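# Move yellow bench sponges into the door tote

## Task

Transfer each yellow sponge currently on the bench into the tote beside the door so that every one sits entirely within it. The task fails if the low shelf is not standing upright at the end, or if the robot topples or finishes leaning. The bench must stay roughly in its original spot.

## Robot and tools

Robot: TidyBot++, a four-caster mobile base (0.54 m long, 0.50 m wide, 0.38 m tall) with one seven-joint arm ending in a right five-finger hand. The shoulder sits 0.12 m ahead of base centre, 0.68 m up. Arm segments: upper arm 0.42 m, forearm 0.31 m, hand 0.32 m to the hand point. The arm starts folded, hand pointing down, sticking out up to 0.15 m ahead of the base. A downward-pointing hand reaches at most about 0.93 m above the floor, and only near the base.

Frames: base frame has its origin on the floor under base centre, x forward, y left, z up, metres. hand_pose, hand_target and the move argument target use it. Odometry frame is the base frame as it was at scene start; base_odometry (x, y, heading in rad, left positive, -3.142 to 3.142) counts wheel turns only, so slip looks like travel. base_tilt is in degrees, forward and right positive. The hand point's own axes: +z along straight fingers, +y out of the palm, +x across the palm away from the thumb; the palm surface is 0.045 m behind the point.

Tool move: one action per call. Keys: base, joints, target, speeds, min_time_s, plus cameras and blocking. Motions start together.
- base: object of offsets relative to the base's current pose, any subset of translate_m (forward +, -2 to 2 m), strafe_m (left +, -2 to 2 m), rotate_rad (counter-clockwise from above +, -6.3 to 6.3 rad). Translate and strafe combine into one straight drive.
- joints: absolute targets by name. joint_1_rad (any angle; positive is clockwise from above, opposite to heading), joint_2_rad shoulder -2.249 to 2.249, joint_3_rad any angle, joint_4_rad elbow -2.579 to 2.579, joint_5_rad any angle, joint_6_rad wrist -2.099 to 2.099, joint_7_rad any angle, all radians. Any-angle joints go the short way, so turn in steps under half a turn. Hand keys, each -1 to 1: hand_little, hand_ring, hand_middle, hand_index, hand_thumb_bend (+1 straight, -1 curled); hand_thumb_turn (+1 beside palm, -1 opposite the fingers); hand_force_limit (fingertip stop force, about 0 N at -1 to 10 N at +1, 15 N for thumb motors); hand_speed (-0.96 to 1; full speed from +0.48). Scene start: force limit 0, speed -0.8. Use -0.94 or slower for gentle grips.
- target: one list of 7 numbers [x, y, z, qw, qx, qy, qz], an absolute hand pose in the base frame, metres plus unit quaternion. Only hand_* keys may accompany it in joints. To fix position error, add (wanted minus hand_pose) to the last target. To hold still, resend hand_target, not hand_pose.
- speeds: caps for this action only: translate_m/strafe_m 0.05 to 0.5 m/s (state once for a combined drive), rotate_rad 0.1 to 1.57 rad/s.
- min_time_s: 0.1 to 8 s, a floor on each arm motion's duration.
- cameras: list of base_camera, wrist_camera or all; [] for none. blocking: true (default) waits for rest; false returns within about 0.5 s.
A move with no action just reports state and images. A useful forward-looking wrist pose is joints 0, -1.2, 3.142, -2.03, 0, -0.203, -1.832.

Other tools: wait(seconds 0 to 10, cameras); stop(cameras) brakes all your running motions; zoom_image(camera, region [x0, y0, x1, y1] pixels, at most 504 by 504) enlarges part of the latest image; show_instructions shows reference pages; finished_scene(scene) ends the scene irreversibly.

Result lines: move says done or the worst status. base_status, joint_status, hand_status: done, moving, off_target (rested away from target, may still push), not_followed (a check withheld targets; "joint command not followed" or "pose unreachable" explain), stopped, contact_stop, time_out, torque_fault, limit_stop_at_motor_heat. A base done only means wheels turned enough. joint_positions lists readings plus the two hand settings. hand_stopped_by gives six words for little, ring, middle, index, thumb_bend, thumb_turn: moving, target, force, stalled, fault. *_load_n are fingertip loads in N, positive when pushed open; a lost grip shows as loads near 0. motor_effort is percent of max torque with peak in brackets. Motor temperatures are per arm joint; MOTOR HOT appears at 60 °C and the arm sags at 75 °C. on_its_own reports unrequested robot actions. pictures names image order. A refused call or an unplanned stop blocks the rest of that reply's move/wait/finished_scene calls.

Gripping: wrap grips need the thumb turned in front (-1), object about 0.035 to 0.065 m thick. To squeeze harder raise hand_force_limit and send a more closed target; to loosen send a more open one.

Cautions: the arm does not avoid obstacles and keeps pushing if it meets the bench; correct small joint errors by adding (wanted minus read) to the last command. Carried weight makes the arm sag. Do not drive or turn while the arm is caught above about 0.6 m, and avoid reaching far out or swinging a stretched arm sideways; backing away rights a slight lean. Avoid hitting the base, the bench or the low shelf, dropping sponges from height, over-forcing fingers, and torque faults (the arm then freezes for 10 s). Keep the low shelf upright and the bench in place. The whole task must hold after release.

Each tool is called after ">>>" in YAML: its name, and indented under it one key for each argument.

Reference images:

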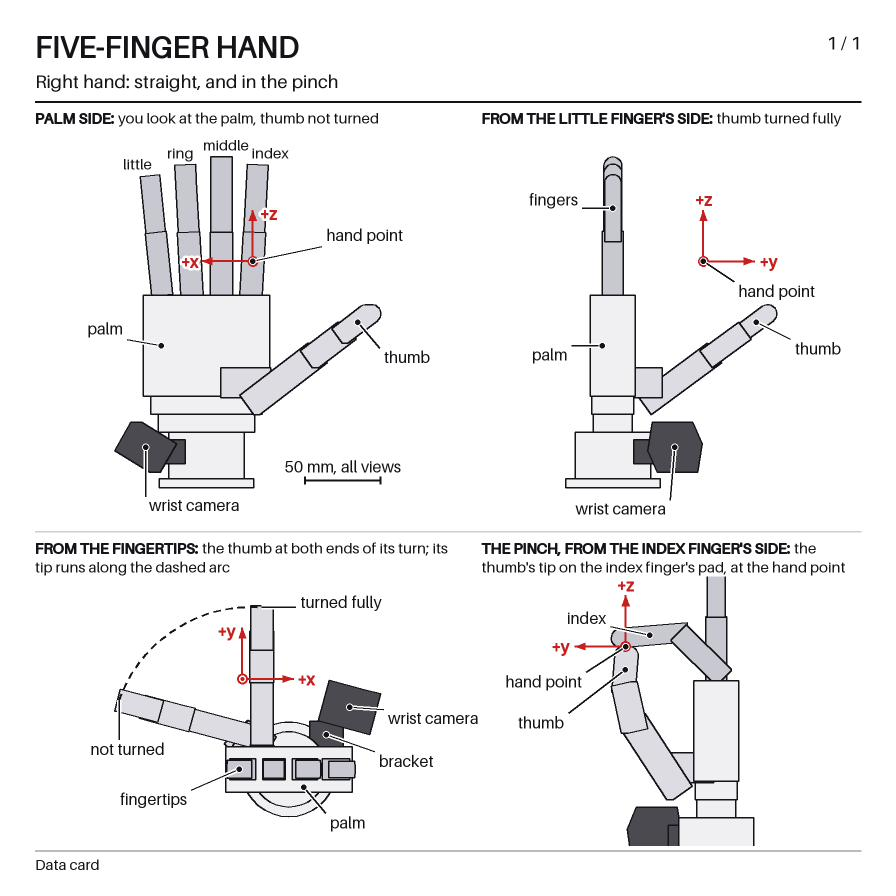

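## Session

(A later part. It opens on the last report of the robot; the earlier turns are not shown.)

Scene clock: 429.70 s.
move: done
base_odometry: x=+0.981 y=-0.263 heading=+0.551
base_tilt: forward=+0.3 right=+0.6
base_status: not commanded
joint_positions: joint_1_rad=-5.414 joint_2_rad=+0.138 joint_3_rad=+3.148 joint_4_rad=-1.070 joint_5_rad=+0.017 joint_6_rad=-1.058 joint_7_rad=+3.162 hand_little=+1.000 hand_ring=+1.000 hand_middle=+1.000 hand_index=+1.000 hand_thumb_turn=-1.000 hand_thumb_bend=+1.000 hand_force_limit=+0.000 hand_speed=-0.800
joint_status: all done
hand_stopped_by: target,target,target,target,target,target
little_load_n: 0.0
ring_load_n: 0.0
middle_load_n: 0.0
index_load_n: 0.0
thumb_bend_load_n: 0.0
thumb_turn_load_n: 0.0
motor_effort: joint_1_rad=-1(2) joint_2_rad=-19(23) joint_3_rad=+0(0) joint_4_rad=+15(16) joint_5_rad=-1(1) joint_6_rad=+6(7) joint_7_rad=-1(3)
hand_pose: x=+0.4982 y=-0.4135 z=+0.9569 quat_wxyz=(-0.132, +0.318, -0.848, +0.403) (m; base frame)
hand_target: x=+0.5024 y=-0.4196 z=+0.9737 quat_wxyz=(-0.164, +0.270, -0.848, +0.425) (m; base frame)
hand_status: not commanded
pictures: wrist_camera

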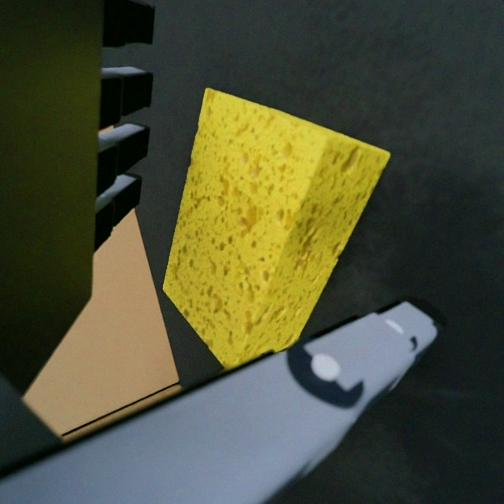

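>>> move:
  joints: {"hand_force_limit":-0.4,"hand_speed":-0.88,"hand_index":0.3,"hand_middle":0.3,"hand_thumb_bend":0.4}
  cameras: ["wrist_camera"]

Scene clock: 449.90 s.
move: off_target
base_odometry: x=+0.981 y=-0.263 heading=+0.551
base_tilt: forward=+0.3 right=+0.6
base_status: not commanded
joint_positions: joint_1_rad=-5.414 joint_2_rad=+0.138 joint_3_rad=+3.148 joint_4_rad=-1.070 joint_5_rad=+0.017 joint_6_rad=-1.052 joint_7_rad=+3.162 hand_little=+1.000 hand_ring=+1.000 hand_middle=+0.302 hand_index=+0.300 hand_thumb_turn=-1.000 hand_thumb_bend=+0.641 hand_force_limit=-0.400 hand_speed=-0.880
joint_status: hand_thumb_bend off_target (ended at +0.641, target +0.400); the others done
hand_stopped_by: target,target,force,target,force,target
little_load_n: -0.5
ring_load_n: 0.0
middle_load_n: 3.0
index_load_n: 2.0
thumb_bend_load_n: 4.5
thumb_turn_load_n: 0.0
motor_effort: joint_1_rad=-2(2) joint_2_rad=-19(19) joint_3_rad=+0(1) joint_4_rad=+15(16) joint_5_rad=-1(1) joint_6_rad=+6(7) joint_7_rad=-2(2)
hand_pose: x=+0.4992 y=-0.4147 z=+0.9582 quat_wxyz=(-0.133, +0.318, -0.847, +0.406) (m; base frame)
hand_target: x=+0.5024 y=-0.4196 z=+0.9737 quat_wxyz=(-0.164, +0.270, -0.848, +0.425) (m; base frame)
hand_status: not commanded
pictures: wrist_camera

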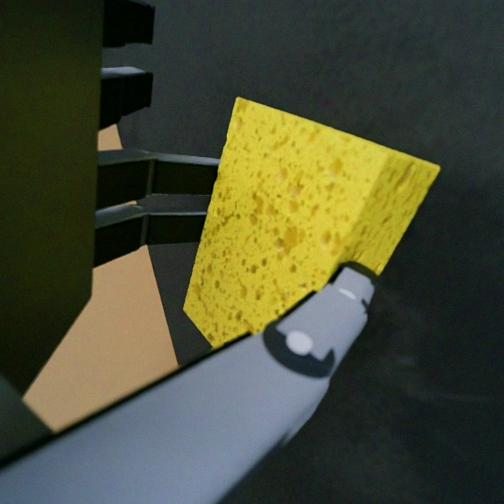

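>>> move:
  joints: {"hand_force_limit":-0.1,"hand_speed":-0.9,"hand_index":0.1,"hand_middle":0.1,"hand_thumb_bend":0.3}

>>> move:
  joints: {"joint_2_rad":0.02,"joint_4_rad":-1.108,"joint_6_rad":-1.08}
  min_time_s: 2
  cameras: ["wrist_camera"]

Scene clock: 459.20 s.
move: off_target
base_odometry: x=+0.981 y=-0.263 heading=+0.551
base_tilt: forward=+0.2 right=+0.5
base_status: not commanded
joint_positions: joint_1_rad=-5.414 joint_2_rad=+0.138 joint_3_rad=+3.148 joint_4_rad=-1.070 joint_5_rad=+0.017 joint_6_rad=-1.052 joint_7_rad=+3.162 hand_little=+1.000 hand_ring=+1.000 hand_middle=+0.294 hand_index=+0.284 hand_thumb_turn=-1.000 hand_thumb_bend=+0.640 hand_force_limit=-0.100 hand_speed=-0.900
joint_status: hand_middle off_target (ended at +0.294, target +0.100); hand_index off_target (ended at +0.284, target +0.100); hand_thumb_bend off_target (ended at +0.640, target +0.300); the others done
hand_stopped_by: target,target,force,force,force,target
little_load_n: 0.0
ring_load_n: 0.0
middle_load_n: 3.5
index_load_n: 5.5
thumb_bend_load_n: 7.5
thumb_turn_load_n: -0.5
motor_effort: joint_1_rad=+0(2) joint_2_rad=-19(19) joint_3_rad=+0(0) joint_4_rad=+14(15) joint_5_rad=-1(1) joint_6_rad=+5(7) joint_7_rad=-1(2)
hand_pose: x=+0.4992 y=-0.4147 z=+0.9582 quat_wxyz=(-0.133, +0.318, -0.847, +0.406) (m; base frame)
hand_target: x=+0.5024 y=-0.4196 z=+0.9737 quat_wxyz=(-0.164, +0.270, -0.848, +0.425) (m; base frame)
hand_status: not commanded
pictures: none

Scene clock: 461.50 s.
move: done
base_odometry: x=+0.981 y=-0.263 heading=+0.551
base_tilt: forward=+0.2 right=+0.6
base_status: not commanded
joint_positions: joint_1_rad=-5.414 joint_2_rad=+0.049 joint_3_rad=+3.148 joint_4_rad=-1.070 joint_5_rad=+0.017 joint_6_rad=-1.052 joint_7_rad=+3.162 hand_little=+1.000 hand_ring=+1.000 hand_middle=+0.294 hand_index=+0.284 hand_thumb_turn=-1.000 hand_thumb_bend=+0.640 hand_force_limit=-0.100 hand_speed=-0.900
joint_status: all done
hand_stopped_by: target,target,force,force,force,target
little_load_n: 0.0
ring_load_n: 0.0
middle_load_n: 3.5
index_load_n: 5.5
thumb_bend_load_n: 7.5
thumb_turn_load_n: -0.5
motor_effort: joint_1_rad=-1(3) joint_2_rad=-16(19) joint_3_rad=+0(0) joint_4_rad=+14(16) joint_5_rad=-1(1) joint_6_rad=+6(7) joint_7_rad=-1(2)
hand_pose: x=+0.4819 y=-0.3943 z=+1.0070 quat_wxyz=(-0.147, +0.310, -0.828, +0.443) (m; base frame)
hand_target: x=+0.4707 y=-0.3803 z=+0.9988 quat_wxyz=(-0.162, +0.271, -0.851, +0.420) (m; base frame)
hand_status: not commanded
pictures: wrist_camera

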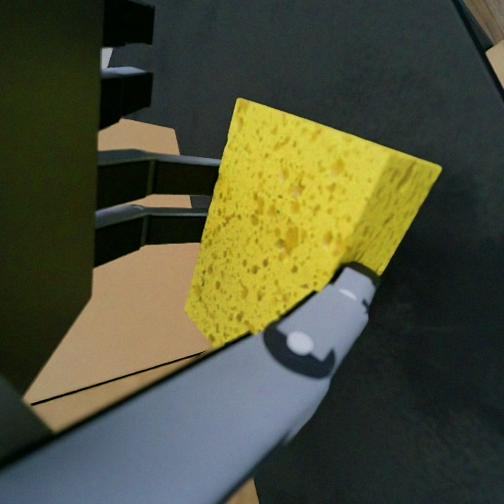

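>>> move:
  joints: {"joint_2_rad":-0.33,"joint_6_rad":-1.35}
  min_time_s: 2.5

>>> move:
  base: {"translate_m":-0.6,"strafe_m":0.3}
  speeds: {"translate_m":0.3}

>>> move:
  base: {"rotate_rad":2.5}
  speeds: {"rotate_rad":0.7}
  joints: {"joint_1_rad":-6.283}
  min_time_s: 3
  cameras: ["all"]

Scene clock: 483.93 s.
move: done
base_odometry: x=+0.981 y=-0.263 heading=+0.551
base_tilt: forward=+0.2 right=+0.6
base_status: not commanded
joint_positions: joint_1_rad=-5.414 joint_2_rad=-0.316 joint_3_rad=+3.148 joint_4_rad=-1.073 joint_5_rad=+0.017 joint_6_rad=-1.276 joint_7_rad=+3.162 hand_little=+1.000 hand_ring=+1.000 hand_middle=+0.294 hand_index=+0.284 hand_thumb_turn=-1.000 hand_thumb_bend=+0.640 hand_force_limit=-0.100 hand_speed=-0.900
joint_status: all done
hand_stopped_by: target,target,force,force,force,target
little_load_n: 0.0
ring_load_n: 0.0
middle_load_n: 3.0
index_load_n: 5.5
thumb_bend_load_n: 7.5
thumb_turn_load_n: -0.5
motor_effort: joint_1_rad=-1(2) joint_2_rad=-3(17) joint_3_rad=+0(1) joint_4_rad=+12(15) joint_5_rad=-1(1) joint_6_rad=+8(8) joint_7_rad=-1(2)
hand_pose: x=+0.3603 y=-0.2504 z=+1.1118 quat_wxyz=(-0.168, +0.296, -0.797, +0.499) (m; base frame)
hand_target: x=+0.3517 y=-0.2324 z=+1.0841 quat_wxyz=(-0.175, +0.265, -0.833, +0.453) (m; base frame)
hand_status: not commanded
pictures: none

Scene clock: 487.17 s.
move: done
base_odometry: x=+0.312 y=-0.322 heading=+0.551
base_tilt: forward=+0.2 right=+0.6
base_status: done
joint_positions: joint_1_rad=-5.413 joint_2_rad=-0.324 joint_3_rad=+3.148 joint_4_rad=-1.074 joint_5_rad=+0.017 joint_6_rad=-1.278 joint_7_rad=+3.162 hand_little=+1.000 hand_ring=+1.000 hand_middle=+0.294 hand_index=+0.284 hand_thumb_turn=-1.000 hand_thumb_bend=+0.640 hand_force_limit=-0.100 hand_speed=-0.900
joint_status: not commanded
hand_stopped_by: target,target,force,force,force,target
little_load_n: 0.0
ring_load_n: 0.0
middle_load_n: 3.5
index_load_n: 5.5
thumb_bend_load_n: 7.5
thumb_turn_load_n: -1.0
motor_effort: joint_1_rad=-1(3) joint_2_rad=-2(5) joint_3_rad=+0(1) joint_4_rad=+12(13) joint_5_rad=-1(1) joint_6_rad=+7(8) joint_7_rad=-1(3)
hand_pose: x=+0.3574 y=-0.2474 z=+1.1136 quat_wxyz=(-0.168, +0.295, -0.796, +0.501) (m; base frame)
hand_target: x=+0.3517 y=-0.2324 z=+1.0841 quat_wxyz=(-0.175, +0.265, -0.833, +0.453) (m; base frame)
hand_status: not commanded
pictures: none

Scene clock: 491.47 s.
move: done
base_odometry: x=+0.312 y=-0.322 heading=+3.051
base_tilt: forward=+0.2 right=+0.5
base_status: done
joint_positions: joint_1_rad=-6.262 joint_2_rad=-0.324 joint_3_rad=+3.148 joint_4_rad=-1.074 joint_5_rad=+0.017 joint_6_rad=-1.278 joint_7_rad=+3.162 hand_little=+1.000 hand_ring=+1.000 hand_middle=+0.294 hand_index=+0.284 hand_thumb_turn=-1.000 hand_thumb_bend=+0.640 hand_force_limit=-0.100 hand_speed=-0.900
joint_status: all done
hand_stopped_by: target,target,force,force,force,target
little_load_n: 0.0
ring_load_n: 0.5
middle_load_n: 3.5
index_load_n: 5.5
thumb_bend_load_n: 7.5
thumb_turn_load_n: -0.5
motor_effort: joint_1_rad=-2(3) joint_2_rad=-2(4) joint_3_rad=+0(1) joint_4_rad=+12(13) joint_5_rad=-1(2) joint_6_rad=+8(8) joint_7_rad=-1(2)
hand_pose: x=+0.4623 y=+0.0154 z=+1.1136 quat_wxyz=(-0.359, +0.596, -0.604, +0.387) (m; base frame)
hand_target: x=+0.4459 y=+0.0356 z=+1.0841 quat_wxyz=(-0.354, +0.599, -0.637, +0.333) (m; base frame)
hand_status: not commanded
pictures: base_camera, wrist_camera

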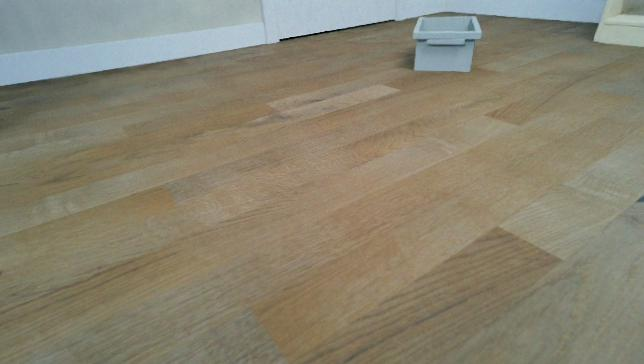

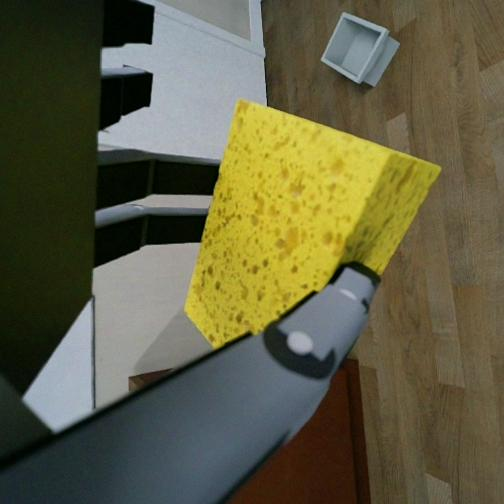

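>>> move:
  base: {"translate_m":0.65,"strafe_m":-0.3}
  speeds: {"translate_m":0.3}
  cameras: ["all"]

Scene clock: 516.63 s.
move: done
base_odometry: x=-0.308 y=+0.036 heading=+3.051
base_tilt: forward=+0.2 right=+0.5
base_status: done
joint_positions: joint_1_rad=-6.262 joint_2_rad=-0.327 joint_3_rad=+3.148 joint_4_rad=-1.076 joint_5_rad=+0.017 joint_6_rad=-1.279 joint_7_rad=+3.162 hand_little=+1.000 hand_ring=+1.000 hand_middle=+0.294 hand_index=+0.284 hand_thumb_turn=-1.000 hand_thumb_bend=+0.640 hand_force_limit=-0.100 hand_speed=-0.900
joint_status: not commanded
hand_stopped_by: target,target,force,force,force,target
little_load_n: -0.5
ring_load_n: -0.5
middle_load_n: 3.5
index_load_n: 5.5
thumb_bend_load_n: 7.5
thumb_turn_load_n: -0.5
motor_effort: joint_1_rad=-2(3) joint_2_rad=-2(5) joint_3_rad=+0(1) joint_4_rad=+12(13) joint_5_rad=-1(1) joint_6_rad=+7(8) joint_7_rad=+0(3)
hand_pose: x=+0.4613 y=+0.0155 z=+1.1135 quat_wxyz=(-0.360, +0.596, -0.604, +0.387) (m; base frame)
hand_target: x=+0.4459 y=+0.0356 z=+1.0841 quat_wxyz=(-0.354, +0.599, -0.637, +0.333) (m; base frame)
hand_status: not commanded
pictures: base_camera, wrist_camera

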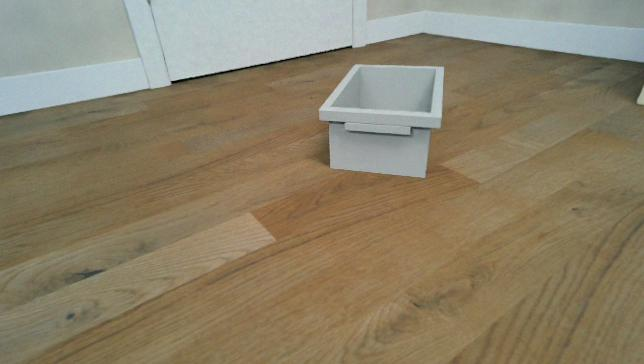

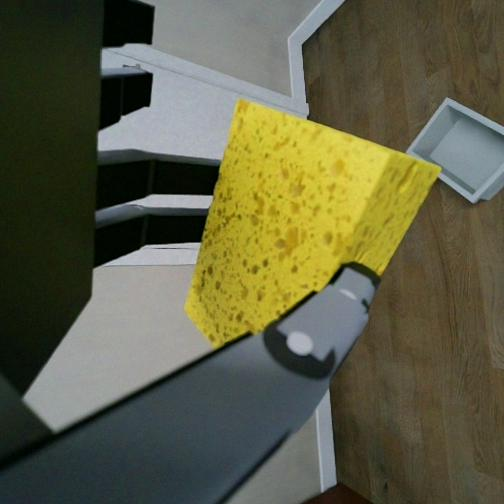

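>>> move:
  base: {"rotate_rad":-0.245}
  speeds: {"rotate_rad":0.5}

>>> move:
  base: {"strafe_m":0.1,"translate_m":0.3}
  speeds: {"translate_m":0.2}
  cameras: ["all"]

Scene clock: 573.00 s.
move: done
base_odometry: x=-0.308 y=+0.036 heading=+2.806
base_tilt: forward=+0.2 right=+0.6
base_status: done
joint_positions: joint_1_rad=-6.263 joint_2_rad=-0.327 joint_3_rad=+3.148 joint_4_rad=-1.076 joint_5_rad=+0.017 joint_6_rad=-1.279 joint_7_rad=+3.162 hand_little=+1.000 hand_ring=+1.000 hand_middle=+0.294 hand_index=+0.284 hand_thumb_turn=-1.000 hand_thumb_bend=+0.640 hand_force_limit=-0.100 hand_speed=-0.900
joint_status: not commanded
hand_stopped_by: target,target,force,force,force,target
little_load_n: 0.0
ring_load_n: 0.0
middle_load_n: 3.5
index_load_n: 5.5
thumb_bend_load_n: 7.5
thumb_turn_load_n: -1.0
motor_effort: joint_1_rad=-1(2) joint_2_rad=-2(3) joint_3_rad=+0(2) joint_4_rad=+12(12) joint_5_rad=-1(2) joint_6_rad=+7(7) joint_7_rad=-1(2)
hand_pose: x=+0.4612 y=+0.0157 z=+1.1135 quat_wxyz=(-0.360, +0.597, -0.604, +0.387) (m; base frame)
hand_target: x=+0.4459 y=+0.0356 z=+1.0841 quat_wxyz=(-0.354, +0.599, -0.637, +0.333) (m; base frame)
hand_status: not commanded
pictures: none

Scene clock: 575.37 s.
move: done
base_odometry: x=-0.624 y=+0.040 heading=+2.805
base_tilt: forward=+0.2 right=+0.6
base_status: done
joint_positions: joint_1_rad=-6.263 joint_2_rad=-0.327 joint_3_rad=+3.148 joint_4_rad=-1.076 joint_5_rad=+0.017 joint_6_rad=-1.279 joint_7_rad=+3.162 hand_little=+1.000 hand_ring=+1.000 hand_middle=+0.294 hand_index=+0.284 hand_thumb_turn=-1.000 hand_thumb_bend=+0.640 hand_force_limit=-0.100 hand_speed=-0.900
joint_status: not commanded
hand_stopped_by: target,target,force,force,force,target
little_load_n: 0.0
ring_load_n: 0.0
middle_load_n: 3.5
index_load_n: 5.5
thumb_bend_load_n: 7.5
thumb_turn_load_n: -0.5
motor_effort: joint_1_rad=+0(2) joint_2_rad=-2(5) joint_3_rad=+1(1) joint_4_rad=+12(13) joint_5_rad=-1(1) joint_6_rad=+7(8) joint_7_rad=-2(2)
hand_pose: x=+0.4608 y=+0.0157 z=+1.1135 quat_wxyz=(-0.360, +0.597, -0.604, +0.387) (m; base frame)
hand_target: x=+0.4459 y=+0.0356 z=+1.0841 quat_wxyz=(-0.354, +0.599, -0.637, +0.333) (m; base frame)
hand_status: not commanded
pictures: base_camera, wrist_camera

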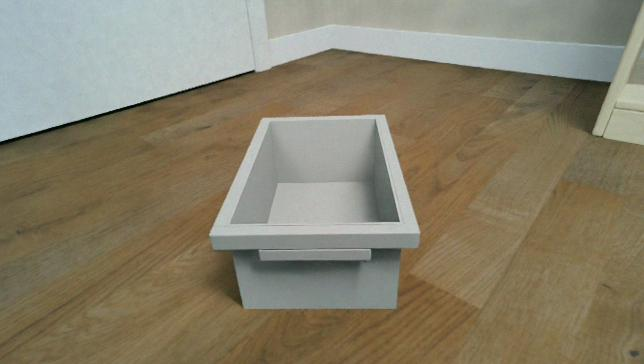

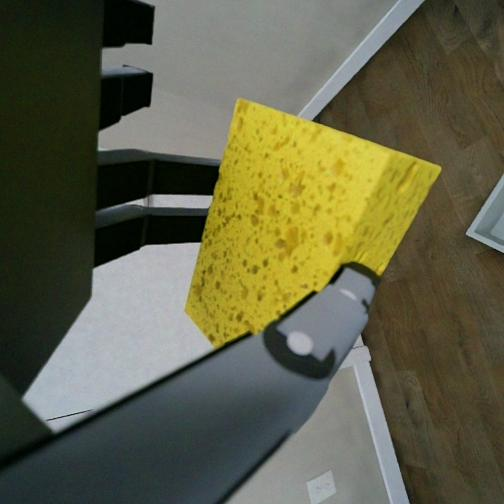

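>>> move:
  joints: {"joint_1_rad":-6.283,"joint_2_rad":1.128,"joint_4_rad":-2.13,"joint_6_rad":0.989,"joint_7_rad":3.14}
  min_time_s: 5
  cameras: ["all"]

Scene clock: 616.50 s.
move: done
base_odometry: x=-0.624 y=+0.040 heading=+2.805
base_tilt: forward=+0.3 right=+0.5
base_status: not commanded
joint_positions: joint_1_rad=-6.263 joint_2_rad=+1.096 joint_3_rad=+3.148 joint_4_rad=-2.107 joint_5_rad=+0.017 joint_6_rad=+0.910 joint_7_rad=+3.162 hand_little=+1.000 hand_ring=+1.000 hand_middle=+0.294 hand_index=+0.284 hand_thumb_turn=-1.000 hand_thumb_bend=+0.640 hand_force_limit=-0.100 hand_speed=-0.900
joint_status: all done
hand_stopped_by: target,target,force,force,force,target
little_load_n: 0.0
ring_load_n: 0.0
middle_load_n: 3.5
index_load_n: 5.5
thumb_bend_load_n: 7.5
thumb_turn_load_n: -0.5
motor_effort: joint_1_rad=-1(3) joint_2_rad=-28(30) joint_3_rad=+0(1) joint_4_rad=+2(17) joint_5_rad=-1(1) joint_6_rad=+6(8) joint_7_rad=-1(3)
hand_pose: x=+0.6758 y=+0.0196 z=+0.3020 quat_wxyz=(-0.286, +0.649, -0.639, +0.297) (m; base frame)
hand_target: x=+0.6707 y=+0.0319 z=+0.2967 quat_wxyz=(-0.299, +0.640, -0.641, +0.299) (m; base frame)
hand_status: not commanded
pictures: base_camera, wrist_camera

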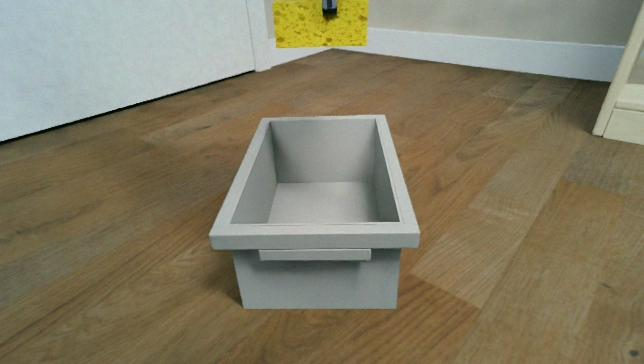

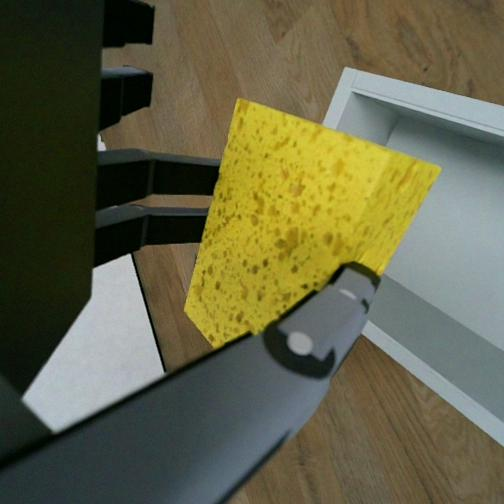

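>>> move:
  joints: {"joint_2_rad":1.4435,"joint_4_rad":-1.936,"joint_6_rad":1.11}
  min_time_s: 3
  cameras: ["all"]

Scene clock: 626.07 s.
move: done
base_odometry: x=-0.624 y=+0.040 heading=+2.805
base_tilt: forward=+0.3 right=+0.5
base_status: not commanded
joint_positions: joint_1_rad=-6.263 joint_2_rad=+1.404 joint_3_rad=+3.148 joint_4_rad=-1.960 joint_5_rad=+0.017 joint_6_rad=+1.033 joint_7_rad=+3.162 hand_little=+1.000 hand_ring=+1.000 hand_middle=+0.294 hand_index=+0.284 hand_thumb_turn=-1.000 hand_thumb_bend=+0.640 hand_force_limit=-0.100 hand_speed=-0.900
joint_status: all done
hand_stopped_by: target,target,force,force,force,target
little_load_n: 0.0
ring_load_n: 0.0
middle_load_n: 3.5
index_load_n: 5.5
thumb_bend_load_n: 7.5
thumb_turn_load_n: -0.5
motor_effort: joint_1_rad=-1(2) joint_2_rad=-29(30) joint_3_rad=+0(1) joint_4_rad=+0(3) joint_5_rad=-1(1) joint_6_rad=+5(7) joint_7_rad=-2(2)
hand_pose: x=+0.6563 y=+0.0205 z=+0.1791 quat_wxyz=(-0.275, +0.655, -0.644, +0.283) (m; base frame)
hand_target: x=+0.6702 y=+0.0319 z=+0.1765 quat_wxyz=(-0.299, +0.640, -0.641, +0.299) (m; base frame)
hand_status: not commanded
pictures: base_camera, wrist_camera

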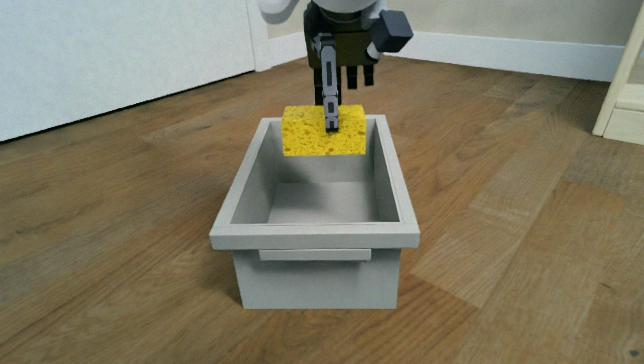

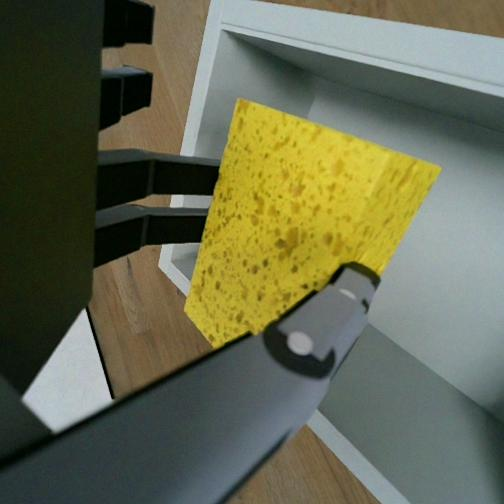

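>>> move:
  joints: {"joint_2_rad":1.755,"joint_4_rad":-1.63,"joint_6_rad":1.13}
  min_time_s: 3
  cameras: ["all"]

Scene clock: 643.00 s.
move: done
base_odometry: x=-0.624 y=+0.040 heading=+2.805
base_tilt: forward=+0.3 right=+0.6
base_status: not commanded
joint_positions: joint_1_rad=-6.263 joint_2_rad=+1.715 joint_3_rad=+3.148 joint_4_rad=-1.654 joint_5_rad=+0.017 joint_6_rad=+1.054 joint_7_rad=+3.162 hand_little=+1.000 hand_ring=+1.000 hand_middle=+0.294 hand_index=+0.284 hand_thumb_turn=-1.000 hand_thumb_bend=+0.640 hand_force_limit=-0.100 hand_speed=-0.900
joint_status: all done
hand_stopped_by: target,target,force,force,force,target
little_load_n: 0.0
ring_load_n: 0.0
middle_load_n: 3.5
index_load_n: 5.5
thumb_bend_load_n: 7.5
thumb_turn_load_n: -0.5
motor_effort: joint_1_rad=+0(2) joint_2_rad=-29(30) joint_3_rad=-1(1) joint_4_rad=+0(2) joint_5_rad=-1(1) joint_6_rad=+5(7) joint_7_rad=-2(3)
hand_pose: x=+0.6605 y=+0.0208 z=+0.0521 quat_wxyz=(-0.280, +0.653, -0.642, +0.288) (m; base frame)
hand_target: x=+0.6685 y=+0.0319 z=+0.0495 quat_wxyz=(-0.303, +0.638, -0.639, +0.303) (m; base frame)
hand_status: not commanded
pictures: base_camera, wrist_camera

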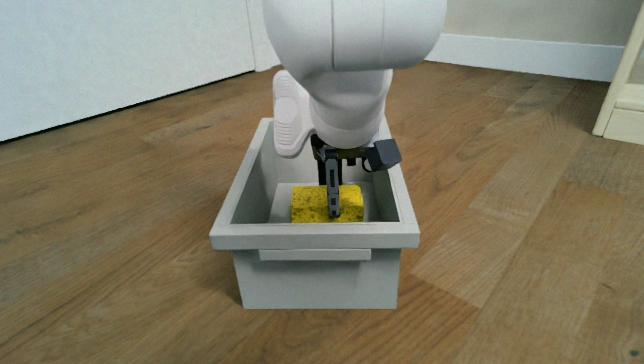

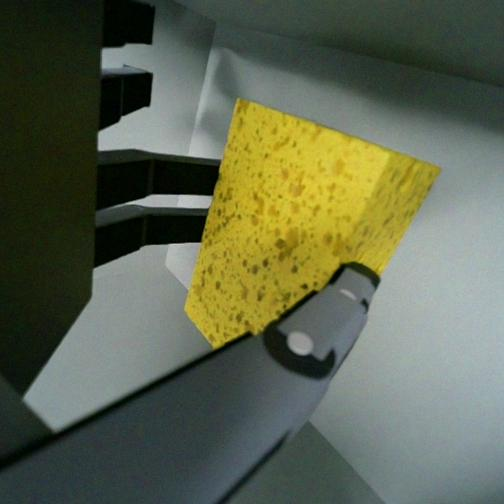

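>>> move:
  joints: {"hand_speed":-0.7,"hand_index":1,"hand_middle":1,"hand_thumb_bend":1}
  cameras: ["wrist_camera"]

>>> move:
  joints: {"joint_2_rad":1.4435,"joint_4_rad":-1.936,"joint_6_rad":1.11}
  min_time_s: 3
  cameras: ["wrist_camera"]

>>> move:
  joints: {"joint_2_rad":1.128,"joint_4_rad":-2.13,"joint_6_rad":0.989}
  min_time_s: 2

>>> move:
  joints: {"joint_2_rad":-0.33,"joint_4_rad":-1.108,"joint_6_rad":-1.35}
  min_time_s: 4
  cameras: ["all"]

Scene clock: 655.37 s.
move: done
base_odometry: x=-0.624 y=+0.040 heading=+2.805
base_tilt: forward=+0.3 right=+0.6
base_status: not commanded
joint_positions: joint_1_rad=-6.263 joint_2_rad=+1.715 joint_3_rad=+3.148 joint_4_rad=-1.654 joint_5_rad=+0.017 joint_6_rad=+1.056 joint_7_rad=+3.162 hand_little=+1.000 hand_ring=+1.000 hand_middle=+1.000 hand_index=+1.000 hand_thumb_turn=-1.000 hand_thumb_bend=+1.000 hand_force_limit=-0.100 hand_speed=-0.700
joint_status: all done
hand_stopped_by: target,target,target,target,target,target
little_load_n: 0.0
ring_load_n: 0.0
middle_load_n: 0.0
index_load_n: 0.0
thumb_bend_load_n: 0.0
thumb_turn_load_n: 0.0
motor_effort: joint_1_rad=-1(2) joint_2_rad=-29(29) joint_3_rad=-1(1) joint_4_rad=+1(1) joint_5_rad=-1(1) joint_6_rad=+5(7) joint_7_rad=-1(2)
hand_pose: x=+0.6609 y=+0.0208 z=+0.0524 quat_wxyz=(-0.280, +0.653, -0.641, +0.289) (m; base frame)
hand_target: x=+0.6685 y=+0.0319 z=+0.0495 quat_wxyz=(-0.303, +0.638, -0.639, +0.303) (m; base frame)
hand_status: not commanded
pictures: wrist_camera

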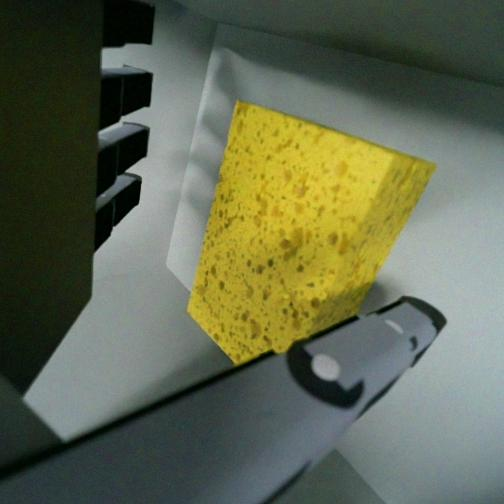

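Scene clock: 658.67 s.
move: done
base_odometry: x=-0.624 y=+0.040 heading=+2.805
base_tilt: forward=+0.2 right=+0.5
base_status: not commanded
joint_positions: joint_1_rad=-6.263 joint_2_rad=+1.478 joint_3_rad=+3.148 joint_4_rad=-1.913 joint_5_rad=+0.017 joint_6_rad=+1.056 joint_7_rad=+3.162 hand_little=+1.000 hand_ring=+1.000 hand_middle=+1.000 hand_index=+1.000 hand_thumb_turn=-1.000 hand_thumb_bend=+1.000 hand_force_limit=-0.100 hand_speed=-0.700
joint_status: all done
hand_stopped_by: target,target,target,target,target,target
little_load_n: 0.0
ring_load_n: 0.0
middle_load_n: 0.0
index_load_n: 0.0
thumb_bend_load_n: -0.5
thumb_turn_load_n: 0.0
motor_effort: joint_1_rad=-1(2) joint_2_rad=-29(30) joint_3_rad=+0(1) joint_4_rad=+0(2) joint_5_rad=+0(1) joint_6_rad=+6(6) joint_7_rad=-1(2)
hand_pose: x=+0.6508 y=+0.0207 z=+0.1491 quat_wxyz=(-0.273, +0.656, -0.645, +0.281) (m; base frame)
hand_target: x=+0.6702 y=+0.0319 z=+0.1765 quat_wxyz=(-0.299, +0.640, -0.641, +0.299) (m; base frame)
hand_status: not commanded
pictures: wrist_camera

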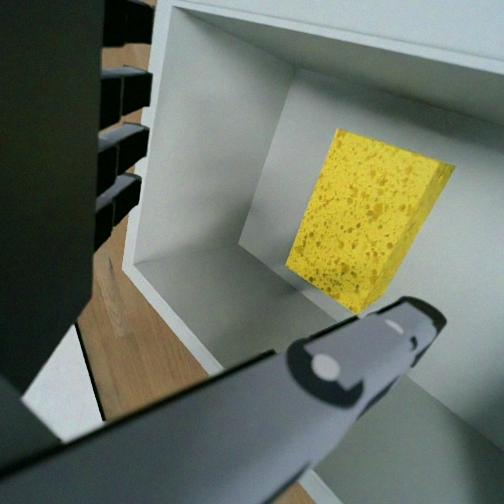

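Scene clock: 661.00 s.
move: done
base_odometry: x=-0.624 y=+0.040 heading=+2.805
base_tilt: forward=+0.3 right=+0.5
base_status: not commanded
joint_positions: joint_1_rad=-6.263 joint_2_rad=+1.160 joint_3_rad=+3.148 joint_4_rad=-2.106 joint_5_rad=+0.017 joint_6_rad=+1.054 joint_7_rad=+3.162 hand_little=+1.000 hand_ring=+1.000 hand_middle=+1.000 hand_index=+1.000 hand_thumb_turn=-1.000 hand_thumb_bend=+1.000 hand_force_limit=-0.100 hand_speed=-0.700
joint_status: all done
hand_stopped_by: target,target,target,target,target,target
little_load_n: 0.0
ring_load_n: 0.0
middle_load_n: 0.0
index_load_n: -0.5
thumb_bend_load_n: 0.0
thumb_turn_load_n: 0.0
motor_effort: joint_1_rad=-1(2) joint_2_rad=-28(30) joint_3_rad=+0(1) joint_4_rad=+1(2) joint_5_rad=-1(1) joint_6_rad=+6(7) joint_7_rad=-2(2)
hand_pose: x=+0.6876 y=+0.0200 z=+0.2966 quat_wxyz=(-0.312, +0.637, -0.627, +0.322) (m; base frame)
hand_target: x=+0.6707 y=+0.0319 z=+0.2967 quat_wxyz=(-0.299, +0.640, -0.641, +0.299) (m; base frame)
hand_status: not commanded
pictures: none

Scene clock: 665.67 s.
move: done
base_odometry: x=-0.624 y=+0.040 heading=+2.805
base_tilt: forward=+0.3 right=+0.5
base_status: not commanded
joint_positions: joint_1_rad=-6.263 joint_2_rad=-0.330 joint_3_rad=+3.148 joint_4_rad=-1.131 joint_5_rad=+0.017 joint_6_rad=-1.274 joint_7_rad=+3.162 hand_little=+1.000 hand_ring=+1.000 hand_middle=+1.000 hand_index=+1.000 hand_thumb_turn=-1.000 hand_thumb_bend=+1.000 hand_force_limit=-0.100 hand_speed=-0.700
joint_status: all done
hand_stopped_by: target,target,target,target,target,target
little_load_n: 0.0
ring_load_n: 0.0
middle_load_n: 0.0
index_load_n: 0.0
thumb_bend_load_n: 0.0
thumb_turn_load_n: 0.0
motor_effort: joint_1_rad=-2(2) joint_2_rad=-3(31) joint_3_rad=+1(1) joint_4_rad=+12(16) joint_5_rad=-1(1) joint_6_rad=+7(8) joint_7_rad=-1(2)
hand_pose: x=+0.4620 y=+0.0158 z=+1.0895 quat_wxyz=(-0.346, +0.605, -0.612, +0.373) (m; base frame)
hand_target: x=+0.4449 y=+0.0320 z=+1.0824 quat_wxyz=(-0.343, +0.618, -0.619, +0.343) (m; base frame)
hand_status: not commanded
pictures: base_camera, wrist_camera

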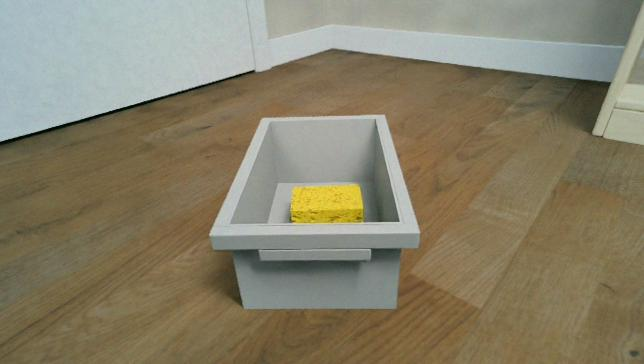

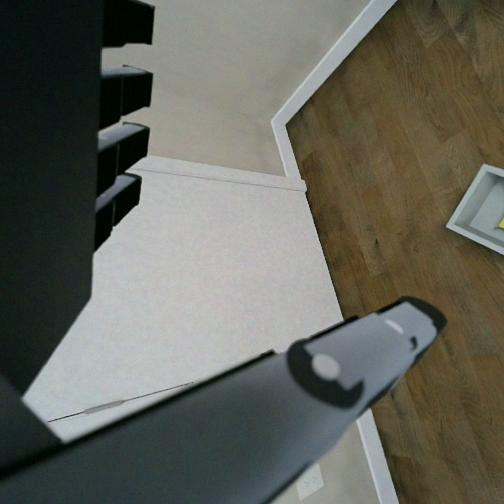

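>>> move:
  base: {"translate_m":-0.5}

>>> move:
  base: {"translate_m":-1.89,"strafe_m":0.647,"rotate_rad":-0.685}
  joints: {"joint_2_rad":-0.2,"joint_4_rad":-0.6,"joint_6_rad":-1.13,"joint_7_rad":4.45}
  cameras: ["all"]

Scene clock: 710.50 s.
move: done
base_odometry: x=-0.152 y=-0.125 heading=+2.805
base_tilt: forward=+0.2 right=+0.6
base_status: done
joint_positions: joint_1_rad=-6.263 joint_2_rad=-0.337 joint_3_rad=+3.148 joint_4_rad=-1.130 joint_5_rad=+0.017 joint_6_rad=-1.279 joint_7_rad=+3.162 hand_little=+1.000 hand_ring=+1.000 hand_middle=+1.000 hand_index=+1.000 hand_thumb_turn=-1.000 hand_thumb_bend=+1.000 hand_force_limit=-0.100 hand_speed=-0.700
joint_status: not commanded
hand_stopped_by: target,target,target,target,target,target
little_load_n: 0.0
ring_load_n: 0.0
middle_load_n: 0.0
index_load_n: 0.0
thumb_bend_load_n: 0.0
thumb_turn_load_n: 0.0
motor_effort: joint_1_rad=-1(2) joint_2_rad=-2(6) joint_3_rad=+1(1) joint_4_rad=+12(13) joint_5_rad=+0(1) joint_6_rad=+6(8) joint_7_rad=-1(3)
hand_pose: x=+0.4583 y=+0.0158 z=+1.0910 quat_wxyz=(-0.347, +0.605, -0.612, +0.373) (m; base frame)
hand_target: x=+0.4449 y=+0.0320 z=+1.0824 quat_wxyz=(-0.343, +0.618, -0.619, +0.343) (m; base frame)
hand_status: not commanded
pictures: none

Scene clock: 715.30 s.
move: done
base_odometry: x=+1.418 y=-1.360 heading=+2.120
base_tilt: forward=+0.2 right=+0.5
base_status: done
joint_positions: joint_1_rad=-6.263 joint_2_rad=-0.205 joint_3_rad=+3.148 joint_4_rad=-0.621 joint_5_rad=+0.017 joint_6_rad=-1.207 joint_7_rad=+4.367 hand_little=+1.000 hand_ring=+1.000 hand_middle=+1.000 hand_index=+1.000 hand_thumb_turn=-1.000 hand_thumb_bend=+1.000 hand_force_limit=-0.100 hand_speed=-0.700
joint_status: all done
hand_stopped_by: target,target,target,target,target,target
little_load_n: 0.0
ring_load_n: 0.0
middle_load_n: 0.0
index_load_n: 0.0
thumb_bend_load_n: -0.5
thumb_turn_load_n: 0.0
motor_effort: joint_1_rad=-1(3) joint_2_rad=-2(7) joint_3_rad=+0(1) joint_4_rad=+8(14) joint_5_rad=-1(2) joint_6_rad=+8(9) joint_7_rad=-2(2)
hand_pose: x=+0.4771 y=-0.0602 z=+1.3156 quat_wxyz=(-0.102, +0.712, -0.137, +0.681) (m; base frame)
hand_target: x=+0.4815 y=-0.0491 z=+1.3515 quat_wxyz=(-0.094, +0.687, -0.091, +0.715) (m; base frame)
hand_status: not commanded
pictures: base_camera, wrist_camera

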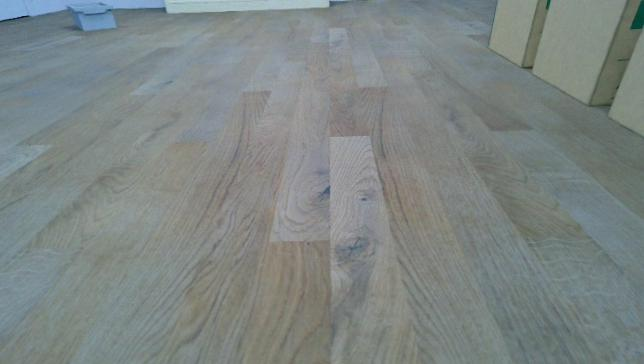

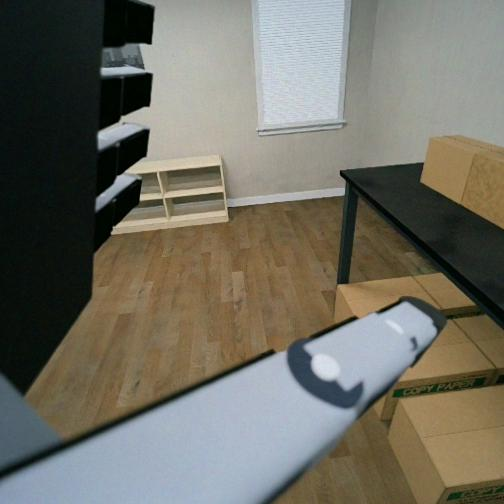

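>>> move:
  base: {"strafe_m":-0.6,"translate_m":-0.03}
  joints: {"joint_1_rad":-5.8}
  cameras: ["all"]

Scene clock: 722.83 s.
move: done
base_odometry: x=+1.946 y=-1.072 heading=+2.119
base_tilt: forward=+0.2 right=+0.6
base_status: done
joint_positions: joint_1_rad=-5.822 joint_2_rad=-0.204 joint_3_rad=+3.148 joint_4_rad=-0.621 joint_5_rad=+0.017 joint_6_rad=-1.207 joint_7_rad=+4.367 hand_little=+1.000 hand_ring=+1.000 hand_middle=+1.000 hand_index=+1.000 hand_thumb_turn=-1.000 hand_thumb_bend=+1.000 hand_force_limit=-0.100 hand_speed=-0.700
joint_status: all done
hand_stopped_by: target,target,target,target,target,target
little_load_n: 0.0
ring_load_n: 0.0
middle_load_n: 0.0
index_load_n: 0.0
thumb_bend_load_n: 0.0
thumb_turn_load_n: 0.0
motor_effort: joint_1_rad=-2(3) joint_2_rad=-2(4) joint_3_rad=+0(2) joint_4_rad=+9(10) joint_5_rad=+0(2) joint_6_rad=+8(9) joint_7_rad=-1(2)
hand_pose: x=+0.4176 y=-0.2077 z=+1.3154 quat_wxyz=(+0.049, +0.665, -0.290, +0.687) (m; base frame)
hand_target: x=+0.4172 y=-0.2118 z=+1.3515 quat_wxyz=(+0.080, +0.645, -0.252, +0.717) (m; base frame)
hand_status: not commanded
pictures: base_camera, wrist_camera

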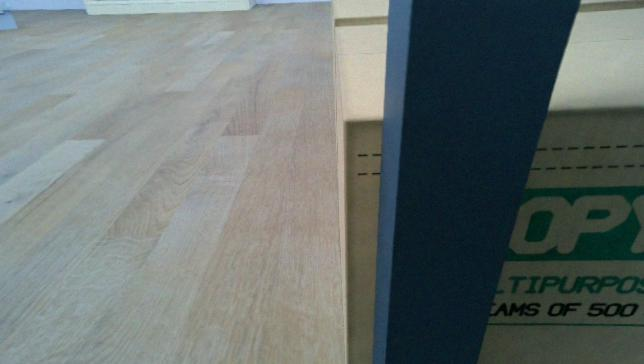

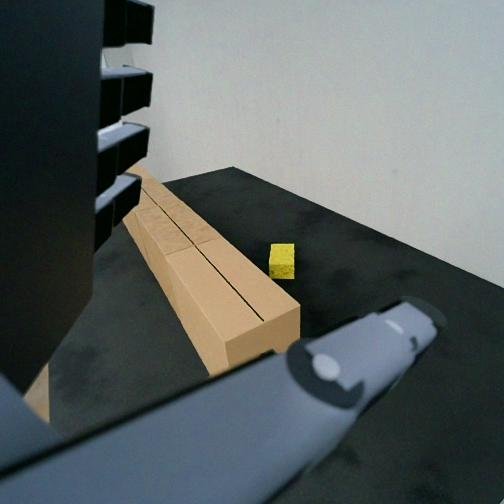

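>>> zoom_image:
  camera: "wrist_camera"
  region: [232, 212, 332, 312]

Scaled by 5.040.

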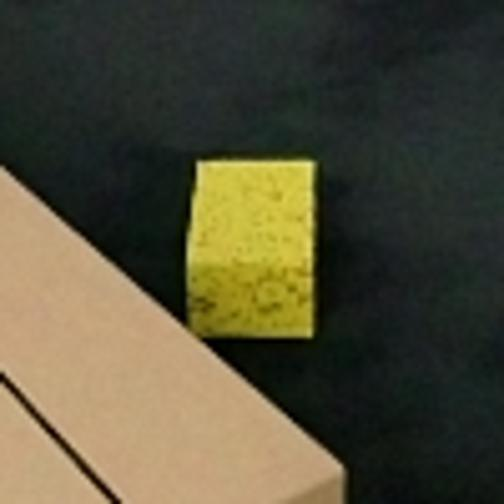

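>>> move:
  base: {"strafe_m":-0.526}
  joints: {"joint_1_rad":-6.283,"hand_thumb_turn":1}
  cameras: ["all"]

Scene clock: 841.90 s.
move: done
base_odometry: x=+2.395 y=-0.798 heading=+2.119
base_tilt: forward=+0.3 right=+0.6
base_status: done
joint_positions: joint_1_rad=-6.259 joint_2_rad=-0.205 joint_3_rad=+3.148 joint_4_rad=-0.621 joint_5_rad=+0.017 joint_6_rad=-1.207 joint_7_rad=+4.368 hand_little=+1.000 hand_ring=+1.000 hand_middle=+1.000 hand_index=+1.000 hand_thumb_turn=+1.000 hand_thumb_bend=+1.000 hand_force_limit=-0.100 hand_speed=-0.700
joint_status: all done
hand_stopped_by: target,target,target,target,target,target
little_load_n: 0.0
ring_load_n: 0.0
middle_load_n: 0.0
index_load_n: 0.0
thumb_bend_load_n: 0.0
thumb_turn_load_n: -0.5
motor_effort: joint_1_rad=+0(3) joint_2_rad=-3(3) joint_3_rad=+0(2) joint_4_rad=+9(10) joint_5_rad=-1(2) joint_6_rad=+7(9) joint_7_rad=-1(2)
hand_pose: x=+0.4774 y=-0.0616 z=+1.3154 quat_wxyz=(-0.101, +0.712, -0.138, +0.681) (m; base frame)
hand_target: x=+0.4815 y=-0.0491 z=+1.3515 quat_wxyz=(-0.094, +0.687, -0.091, +0.715) (m; base frame)
hand_status: not commanded
pictures: base_camera, wrist_camera

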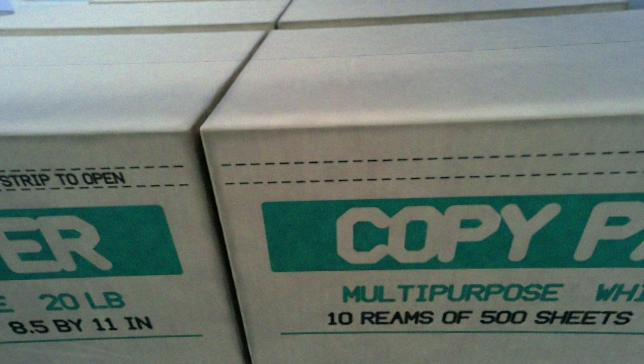

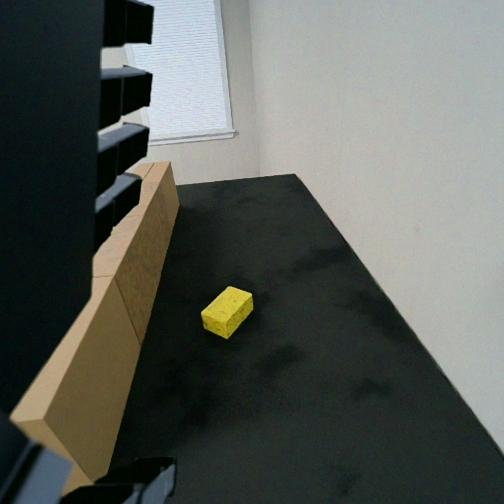

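>>> move:
  base: {"translate_m":0.10,"strafe_m":-0.01}
  speeds: {"translate_m":0.1}
  joints: {"joint_1_rad":-6.283,"joint_2_rad":0.3,"joint_4_rad":-0.3,"joint_6_rad":-1.68,"joint_7_rad":3.10}
  min_time_s: 3
  cameras: ["all"]

Scene clock: 862.27 s.
move: done
base_odometry: x=+2.352 y=-0.708 heading=+2.119
base_tilt: forward=+0.2 right=+0.5
base_status: done
joint_positions: joint_1_rad=-6.260 joint_2_rad=+0.233 joint_3_rad=+3.148 joint_4_rad=-0.328 joint_5_rad=+0.017 joint_6_rad=-1.606 joint_7_rad=+3.184 hand_little=+1.000 hand_ring=+1.000 hand_middle=+1.000 hand_index=+1.000 hand_thumb_turn=+1.000 hand_thumb_bend=+1.000 hand_force_limit=-0.100 hand_speed=-0.700
joint_status: all done
hand_stopped_by: target,target,target,target,target,target
little_load_n: 0.0
ring_load_n: 0.0
middle_load_n: 0.0
index_load_n: 0.0
thumb_bend_load_n: 0.0
thumb_turn_load_n: 0.0
motor_effort: joint_1_rad=-2(3) joint_2_rad=-10(17) joint_3_rad=+0(1) joint_4_rad=+9(12) joint_5_rad=+0(1) joint_6_rad=+5(8) joint_7_rad=-1(3)
hand_pose: x=+0.6161 y=+0.0102 z=+1.1257 quat_wxyz=(-0.313, +0.626, -0.623, +0.348) (m; base frame)
hand_target: x=+0.6270 y=+0.0344 z=+1.0888 quat_wxyz=(-0.301, +0.629, -0.656, +0.289) (m; base frame)
hand_status: not commanded
pictures: base_camera, wrist_camera

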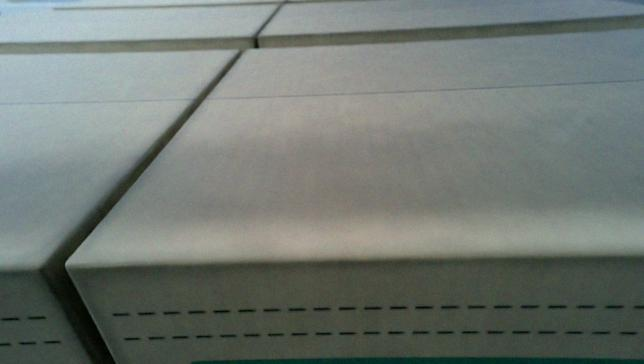

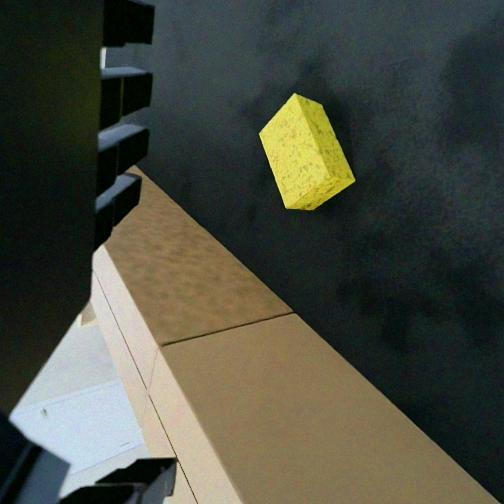

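>>> zoom_image:
  camera: "wrist_camera"
  region: [230, 70, 380, 220]

Scaled by 3.360.

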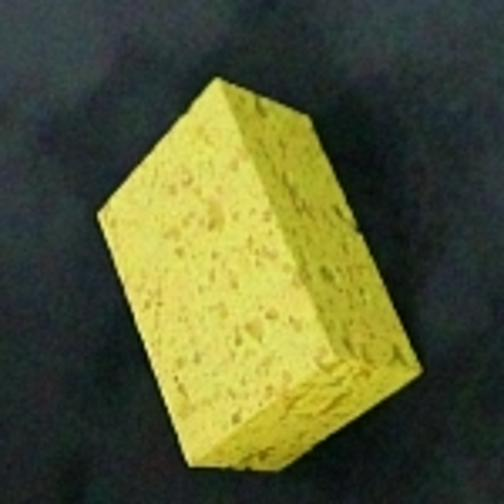

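>>> move:
  base: {"strafe_m":-0.015}
  joints: {"joint_1_rad":-6.283,"joint_2_rad":0.57,"joint_4_rad":-0.36,"joint_6_rad":-1.31,"joint_7_rad":3.07}
  min_time_s: 3
  cameras: ["wrist_camera"]

Scene clock: 898.47 s.
move: off_target
base_odometry: x=+2.364 y=-0.701 heading=+2.117
base_tilt: forward=-0.1 right=+0.6
base_status: done
joint_positions: joint_1_rad=-6.266 joint_2_rad=+0.269 joint_3_rad=+3.148 joint_4_rad=-0.328 joint_5_rad=+0.017 joint_6_rad=-1.388 joint_7_rad=+3.153 hand_little=+1.000 hand_ring=+1.000 hand_middle=+1.000 hand_index=+1.000 hand_thumb_turn=+1.000 hand_thumb_bend=+1.000 hand_force_limit=-0.100 hand_speed=-0.700
joint_status: joint_2_rad off_target (ended at +0.269, target +0.570); the others done
hand_stopped_by: target,target,target,target,target,target
little_load_n: 0.0
ring_load_n: -0.5
middle_load_n: 0.0
index_load_n: 0.0
thumb_bend_load_n: 0.0
thumb_turn_load_n: 0.0
motor_effort: joint_1_rad=-6(7) joint_2_rad=+23(25) joint_3_rad=-1(2) joint_4_rad=+10(12) joint_5_rad=-1(2) joint_6_rad=+7(8) joint_7_rad=-1(3)
hand_pose: x=+0.6790 y=+0.0140 z=+1.1619 quat_wxyz=(-0.374, +0.587, -0.597, +0.399) (m; base frame)
hand_target: x=+0.8148 y=+0.0361 z=+0.9788 quat_wxyz=(-0.319, +0.613, -0.659, +0.297) (m; base frame)
hand_status: not commanded
pictures: wrist_camera

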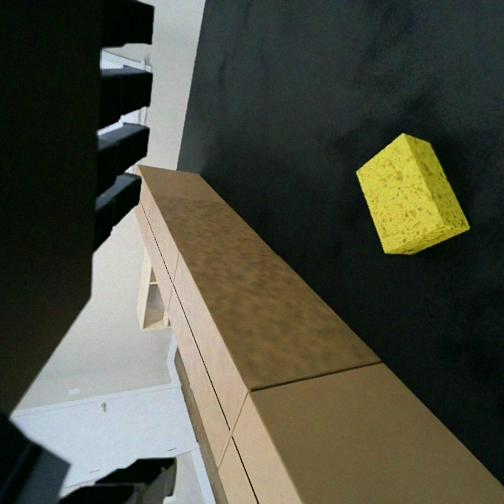

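>>> move:
  joints: {"joint_2_rad":0.1}

>>> move:
  base: {"translate_m":-0.09}
  speeds: {"translate_m":0.1}
  cameras: ["all"]

Scene clock: 930.23 s.
move: done
base_odometry: x=+2.364 y=-0.700 heading=+2.116
base_tilt: forward=+0.3 right=+0.5
base_status: not commanded
joint_positions: joint_1_rad=-6.268 joint_2_rad=+0.110 joint_3_rad=+3.148 joint_4_rad=-0.334 joint_5_rad=+0.017 joint_6_rad=-1.386 joint_7_rad=+3.153 hand_little=+1.000 hand_ring=+1.000 hand_middle=+1.000 hand_index=+1.000 hand_thumb_turn=+1.000 hand_thumb_bend=+1.000 hand_force_limit=-0.100 hand_speed=-0.700
joint_status: all done
hand_stopped_by: target,target,target,target,target,target
little_load_n: 0.0
ring_load_n: 0.0
middle_load_n: 0.0
index_load_n: 0.0
thumb_bend_load_n: 0.0
thumb_turn_load_n: -0.5
motor_effort: joint_1_rad=-1(7) joint_2_rad=-13(23) joint_3_rad=+0(2) joint_4_rad=+9(11) joint_5_rad=-1(2) joint_6_rad=+8(8) joint_7_rad=-2(2)
hand_pose: x=+0.5968 y=+0.0161 z=+1.2425 quat_wxyz=(-0.418, +0.555, -0.566, +0.443) (m; base frame)
hand_target: x=+0.6049 y=+0.0361 z=+1.2617 quat_wxyz=(-0.463, +0.527, -0.567, +0.432) (m; base frame)
hand_status: not commanded
pictures: none

Scene clock: 931.73 s.
move: done
base_odometry: x=+2.411 y=-0.777 heading=+2.116
base_tilt: forward=+0.2 right=+0.6
base_status: done
joint_positions: joint_1_rad=-6.268 joint_2_rad=+0.104 joint_3_rad=+3.148 joint_4_rad=-0.335 joint_5_rad=+0.017 joint_6_rad=-1.386 joint_7_rad=+3.153 hand_little=+1.000 hand_ring=+1.000 hand_middle=+1.000 hand_index=+1.000 hand_thumb_turn=+1.000 hand_thumb_bend=+1.000 hand_force_limit=-0.100 hand_speed=-0.700
joint_status: not commanded
hand_stopped_by: target,target,target,target,target,target
little_load_n: 0.0
ring_load_n: 0.0
middle_load_n: 0.0
index_load_n: 0.0
thumb_bend_load_n: 0.0
thumb_turn_load_n: -0.5
motor_effort: joint_1_rad=-1(2) joint_2_rad=-12(17) joint_3_rad=+0(1) joint_4_rad=+9(10) joint_5_rad=-1(1) joint_6_rad=+7(8) joint_7_rad=-2(2)
hand_pose: x=+0.5939 y=+0.0162 z=+1.2449 quat_wxyz=(-0.420, +0.554, -0.565, +0.445) (m; base frame)
hand_target: x=+0.6049 y=+0.0361 z=+1.2617 quat_wxyz=(-0.463, +0.527, -0.567, +0.432) (m; base frame)
hand_status: not commanded
pictures: base_camera, wrist_camera

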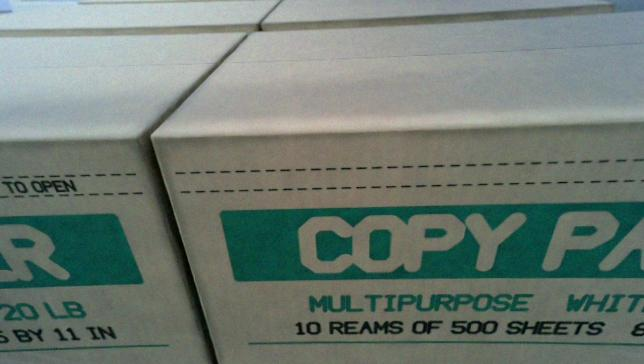

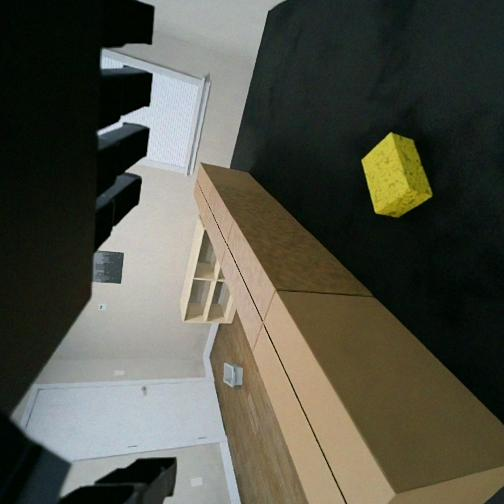

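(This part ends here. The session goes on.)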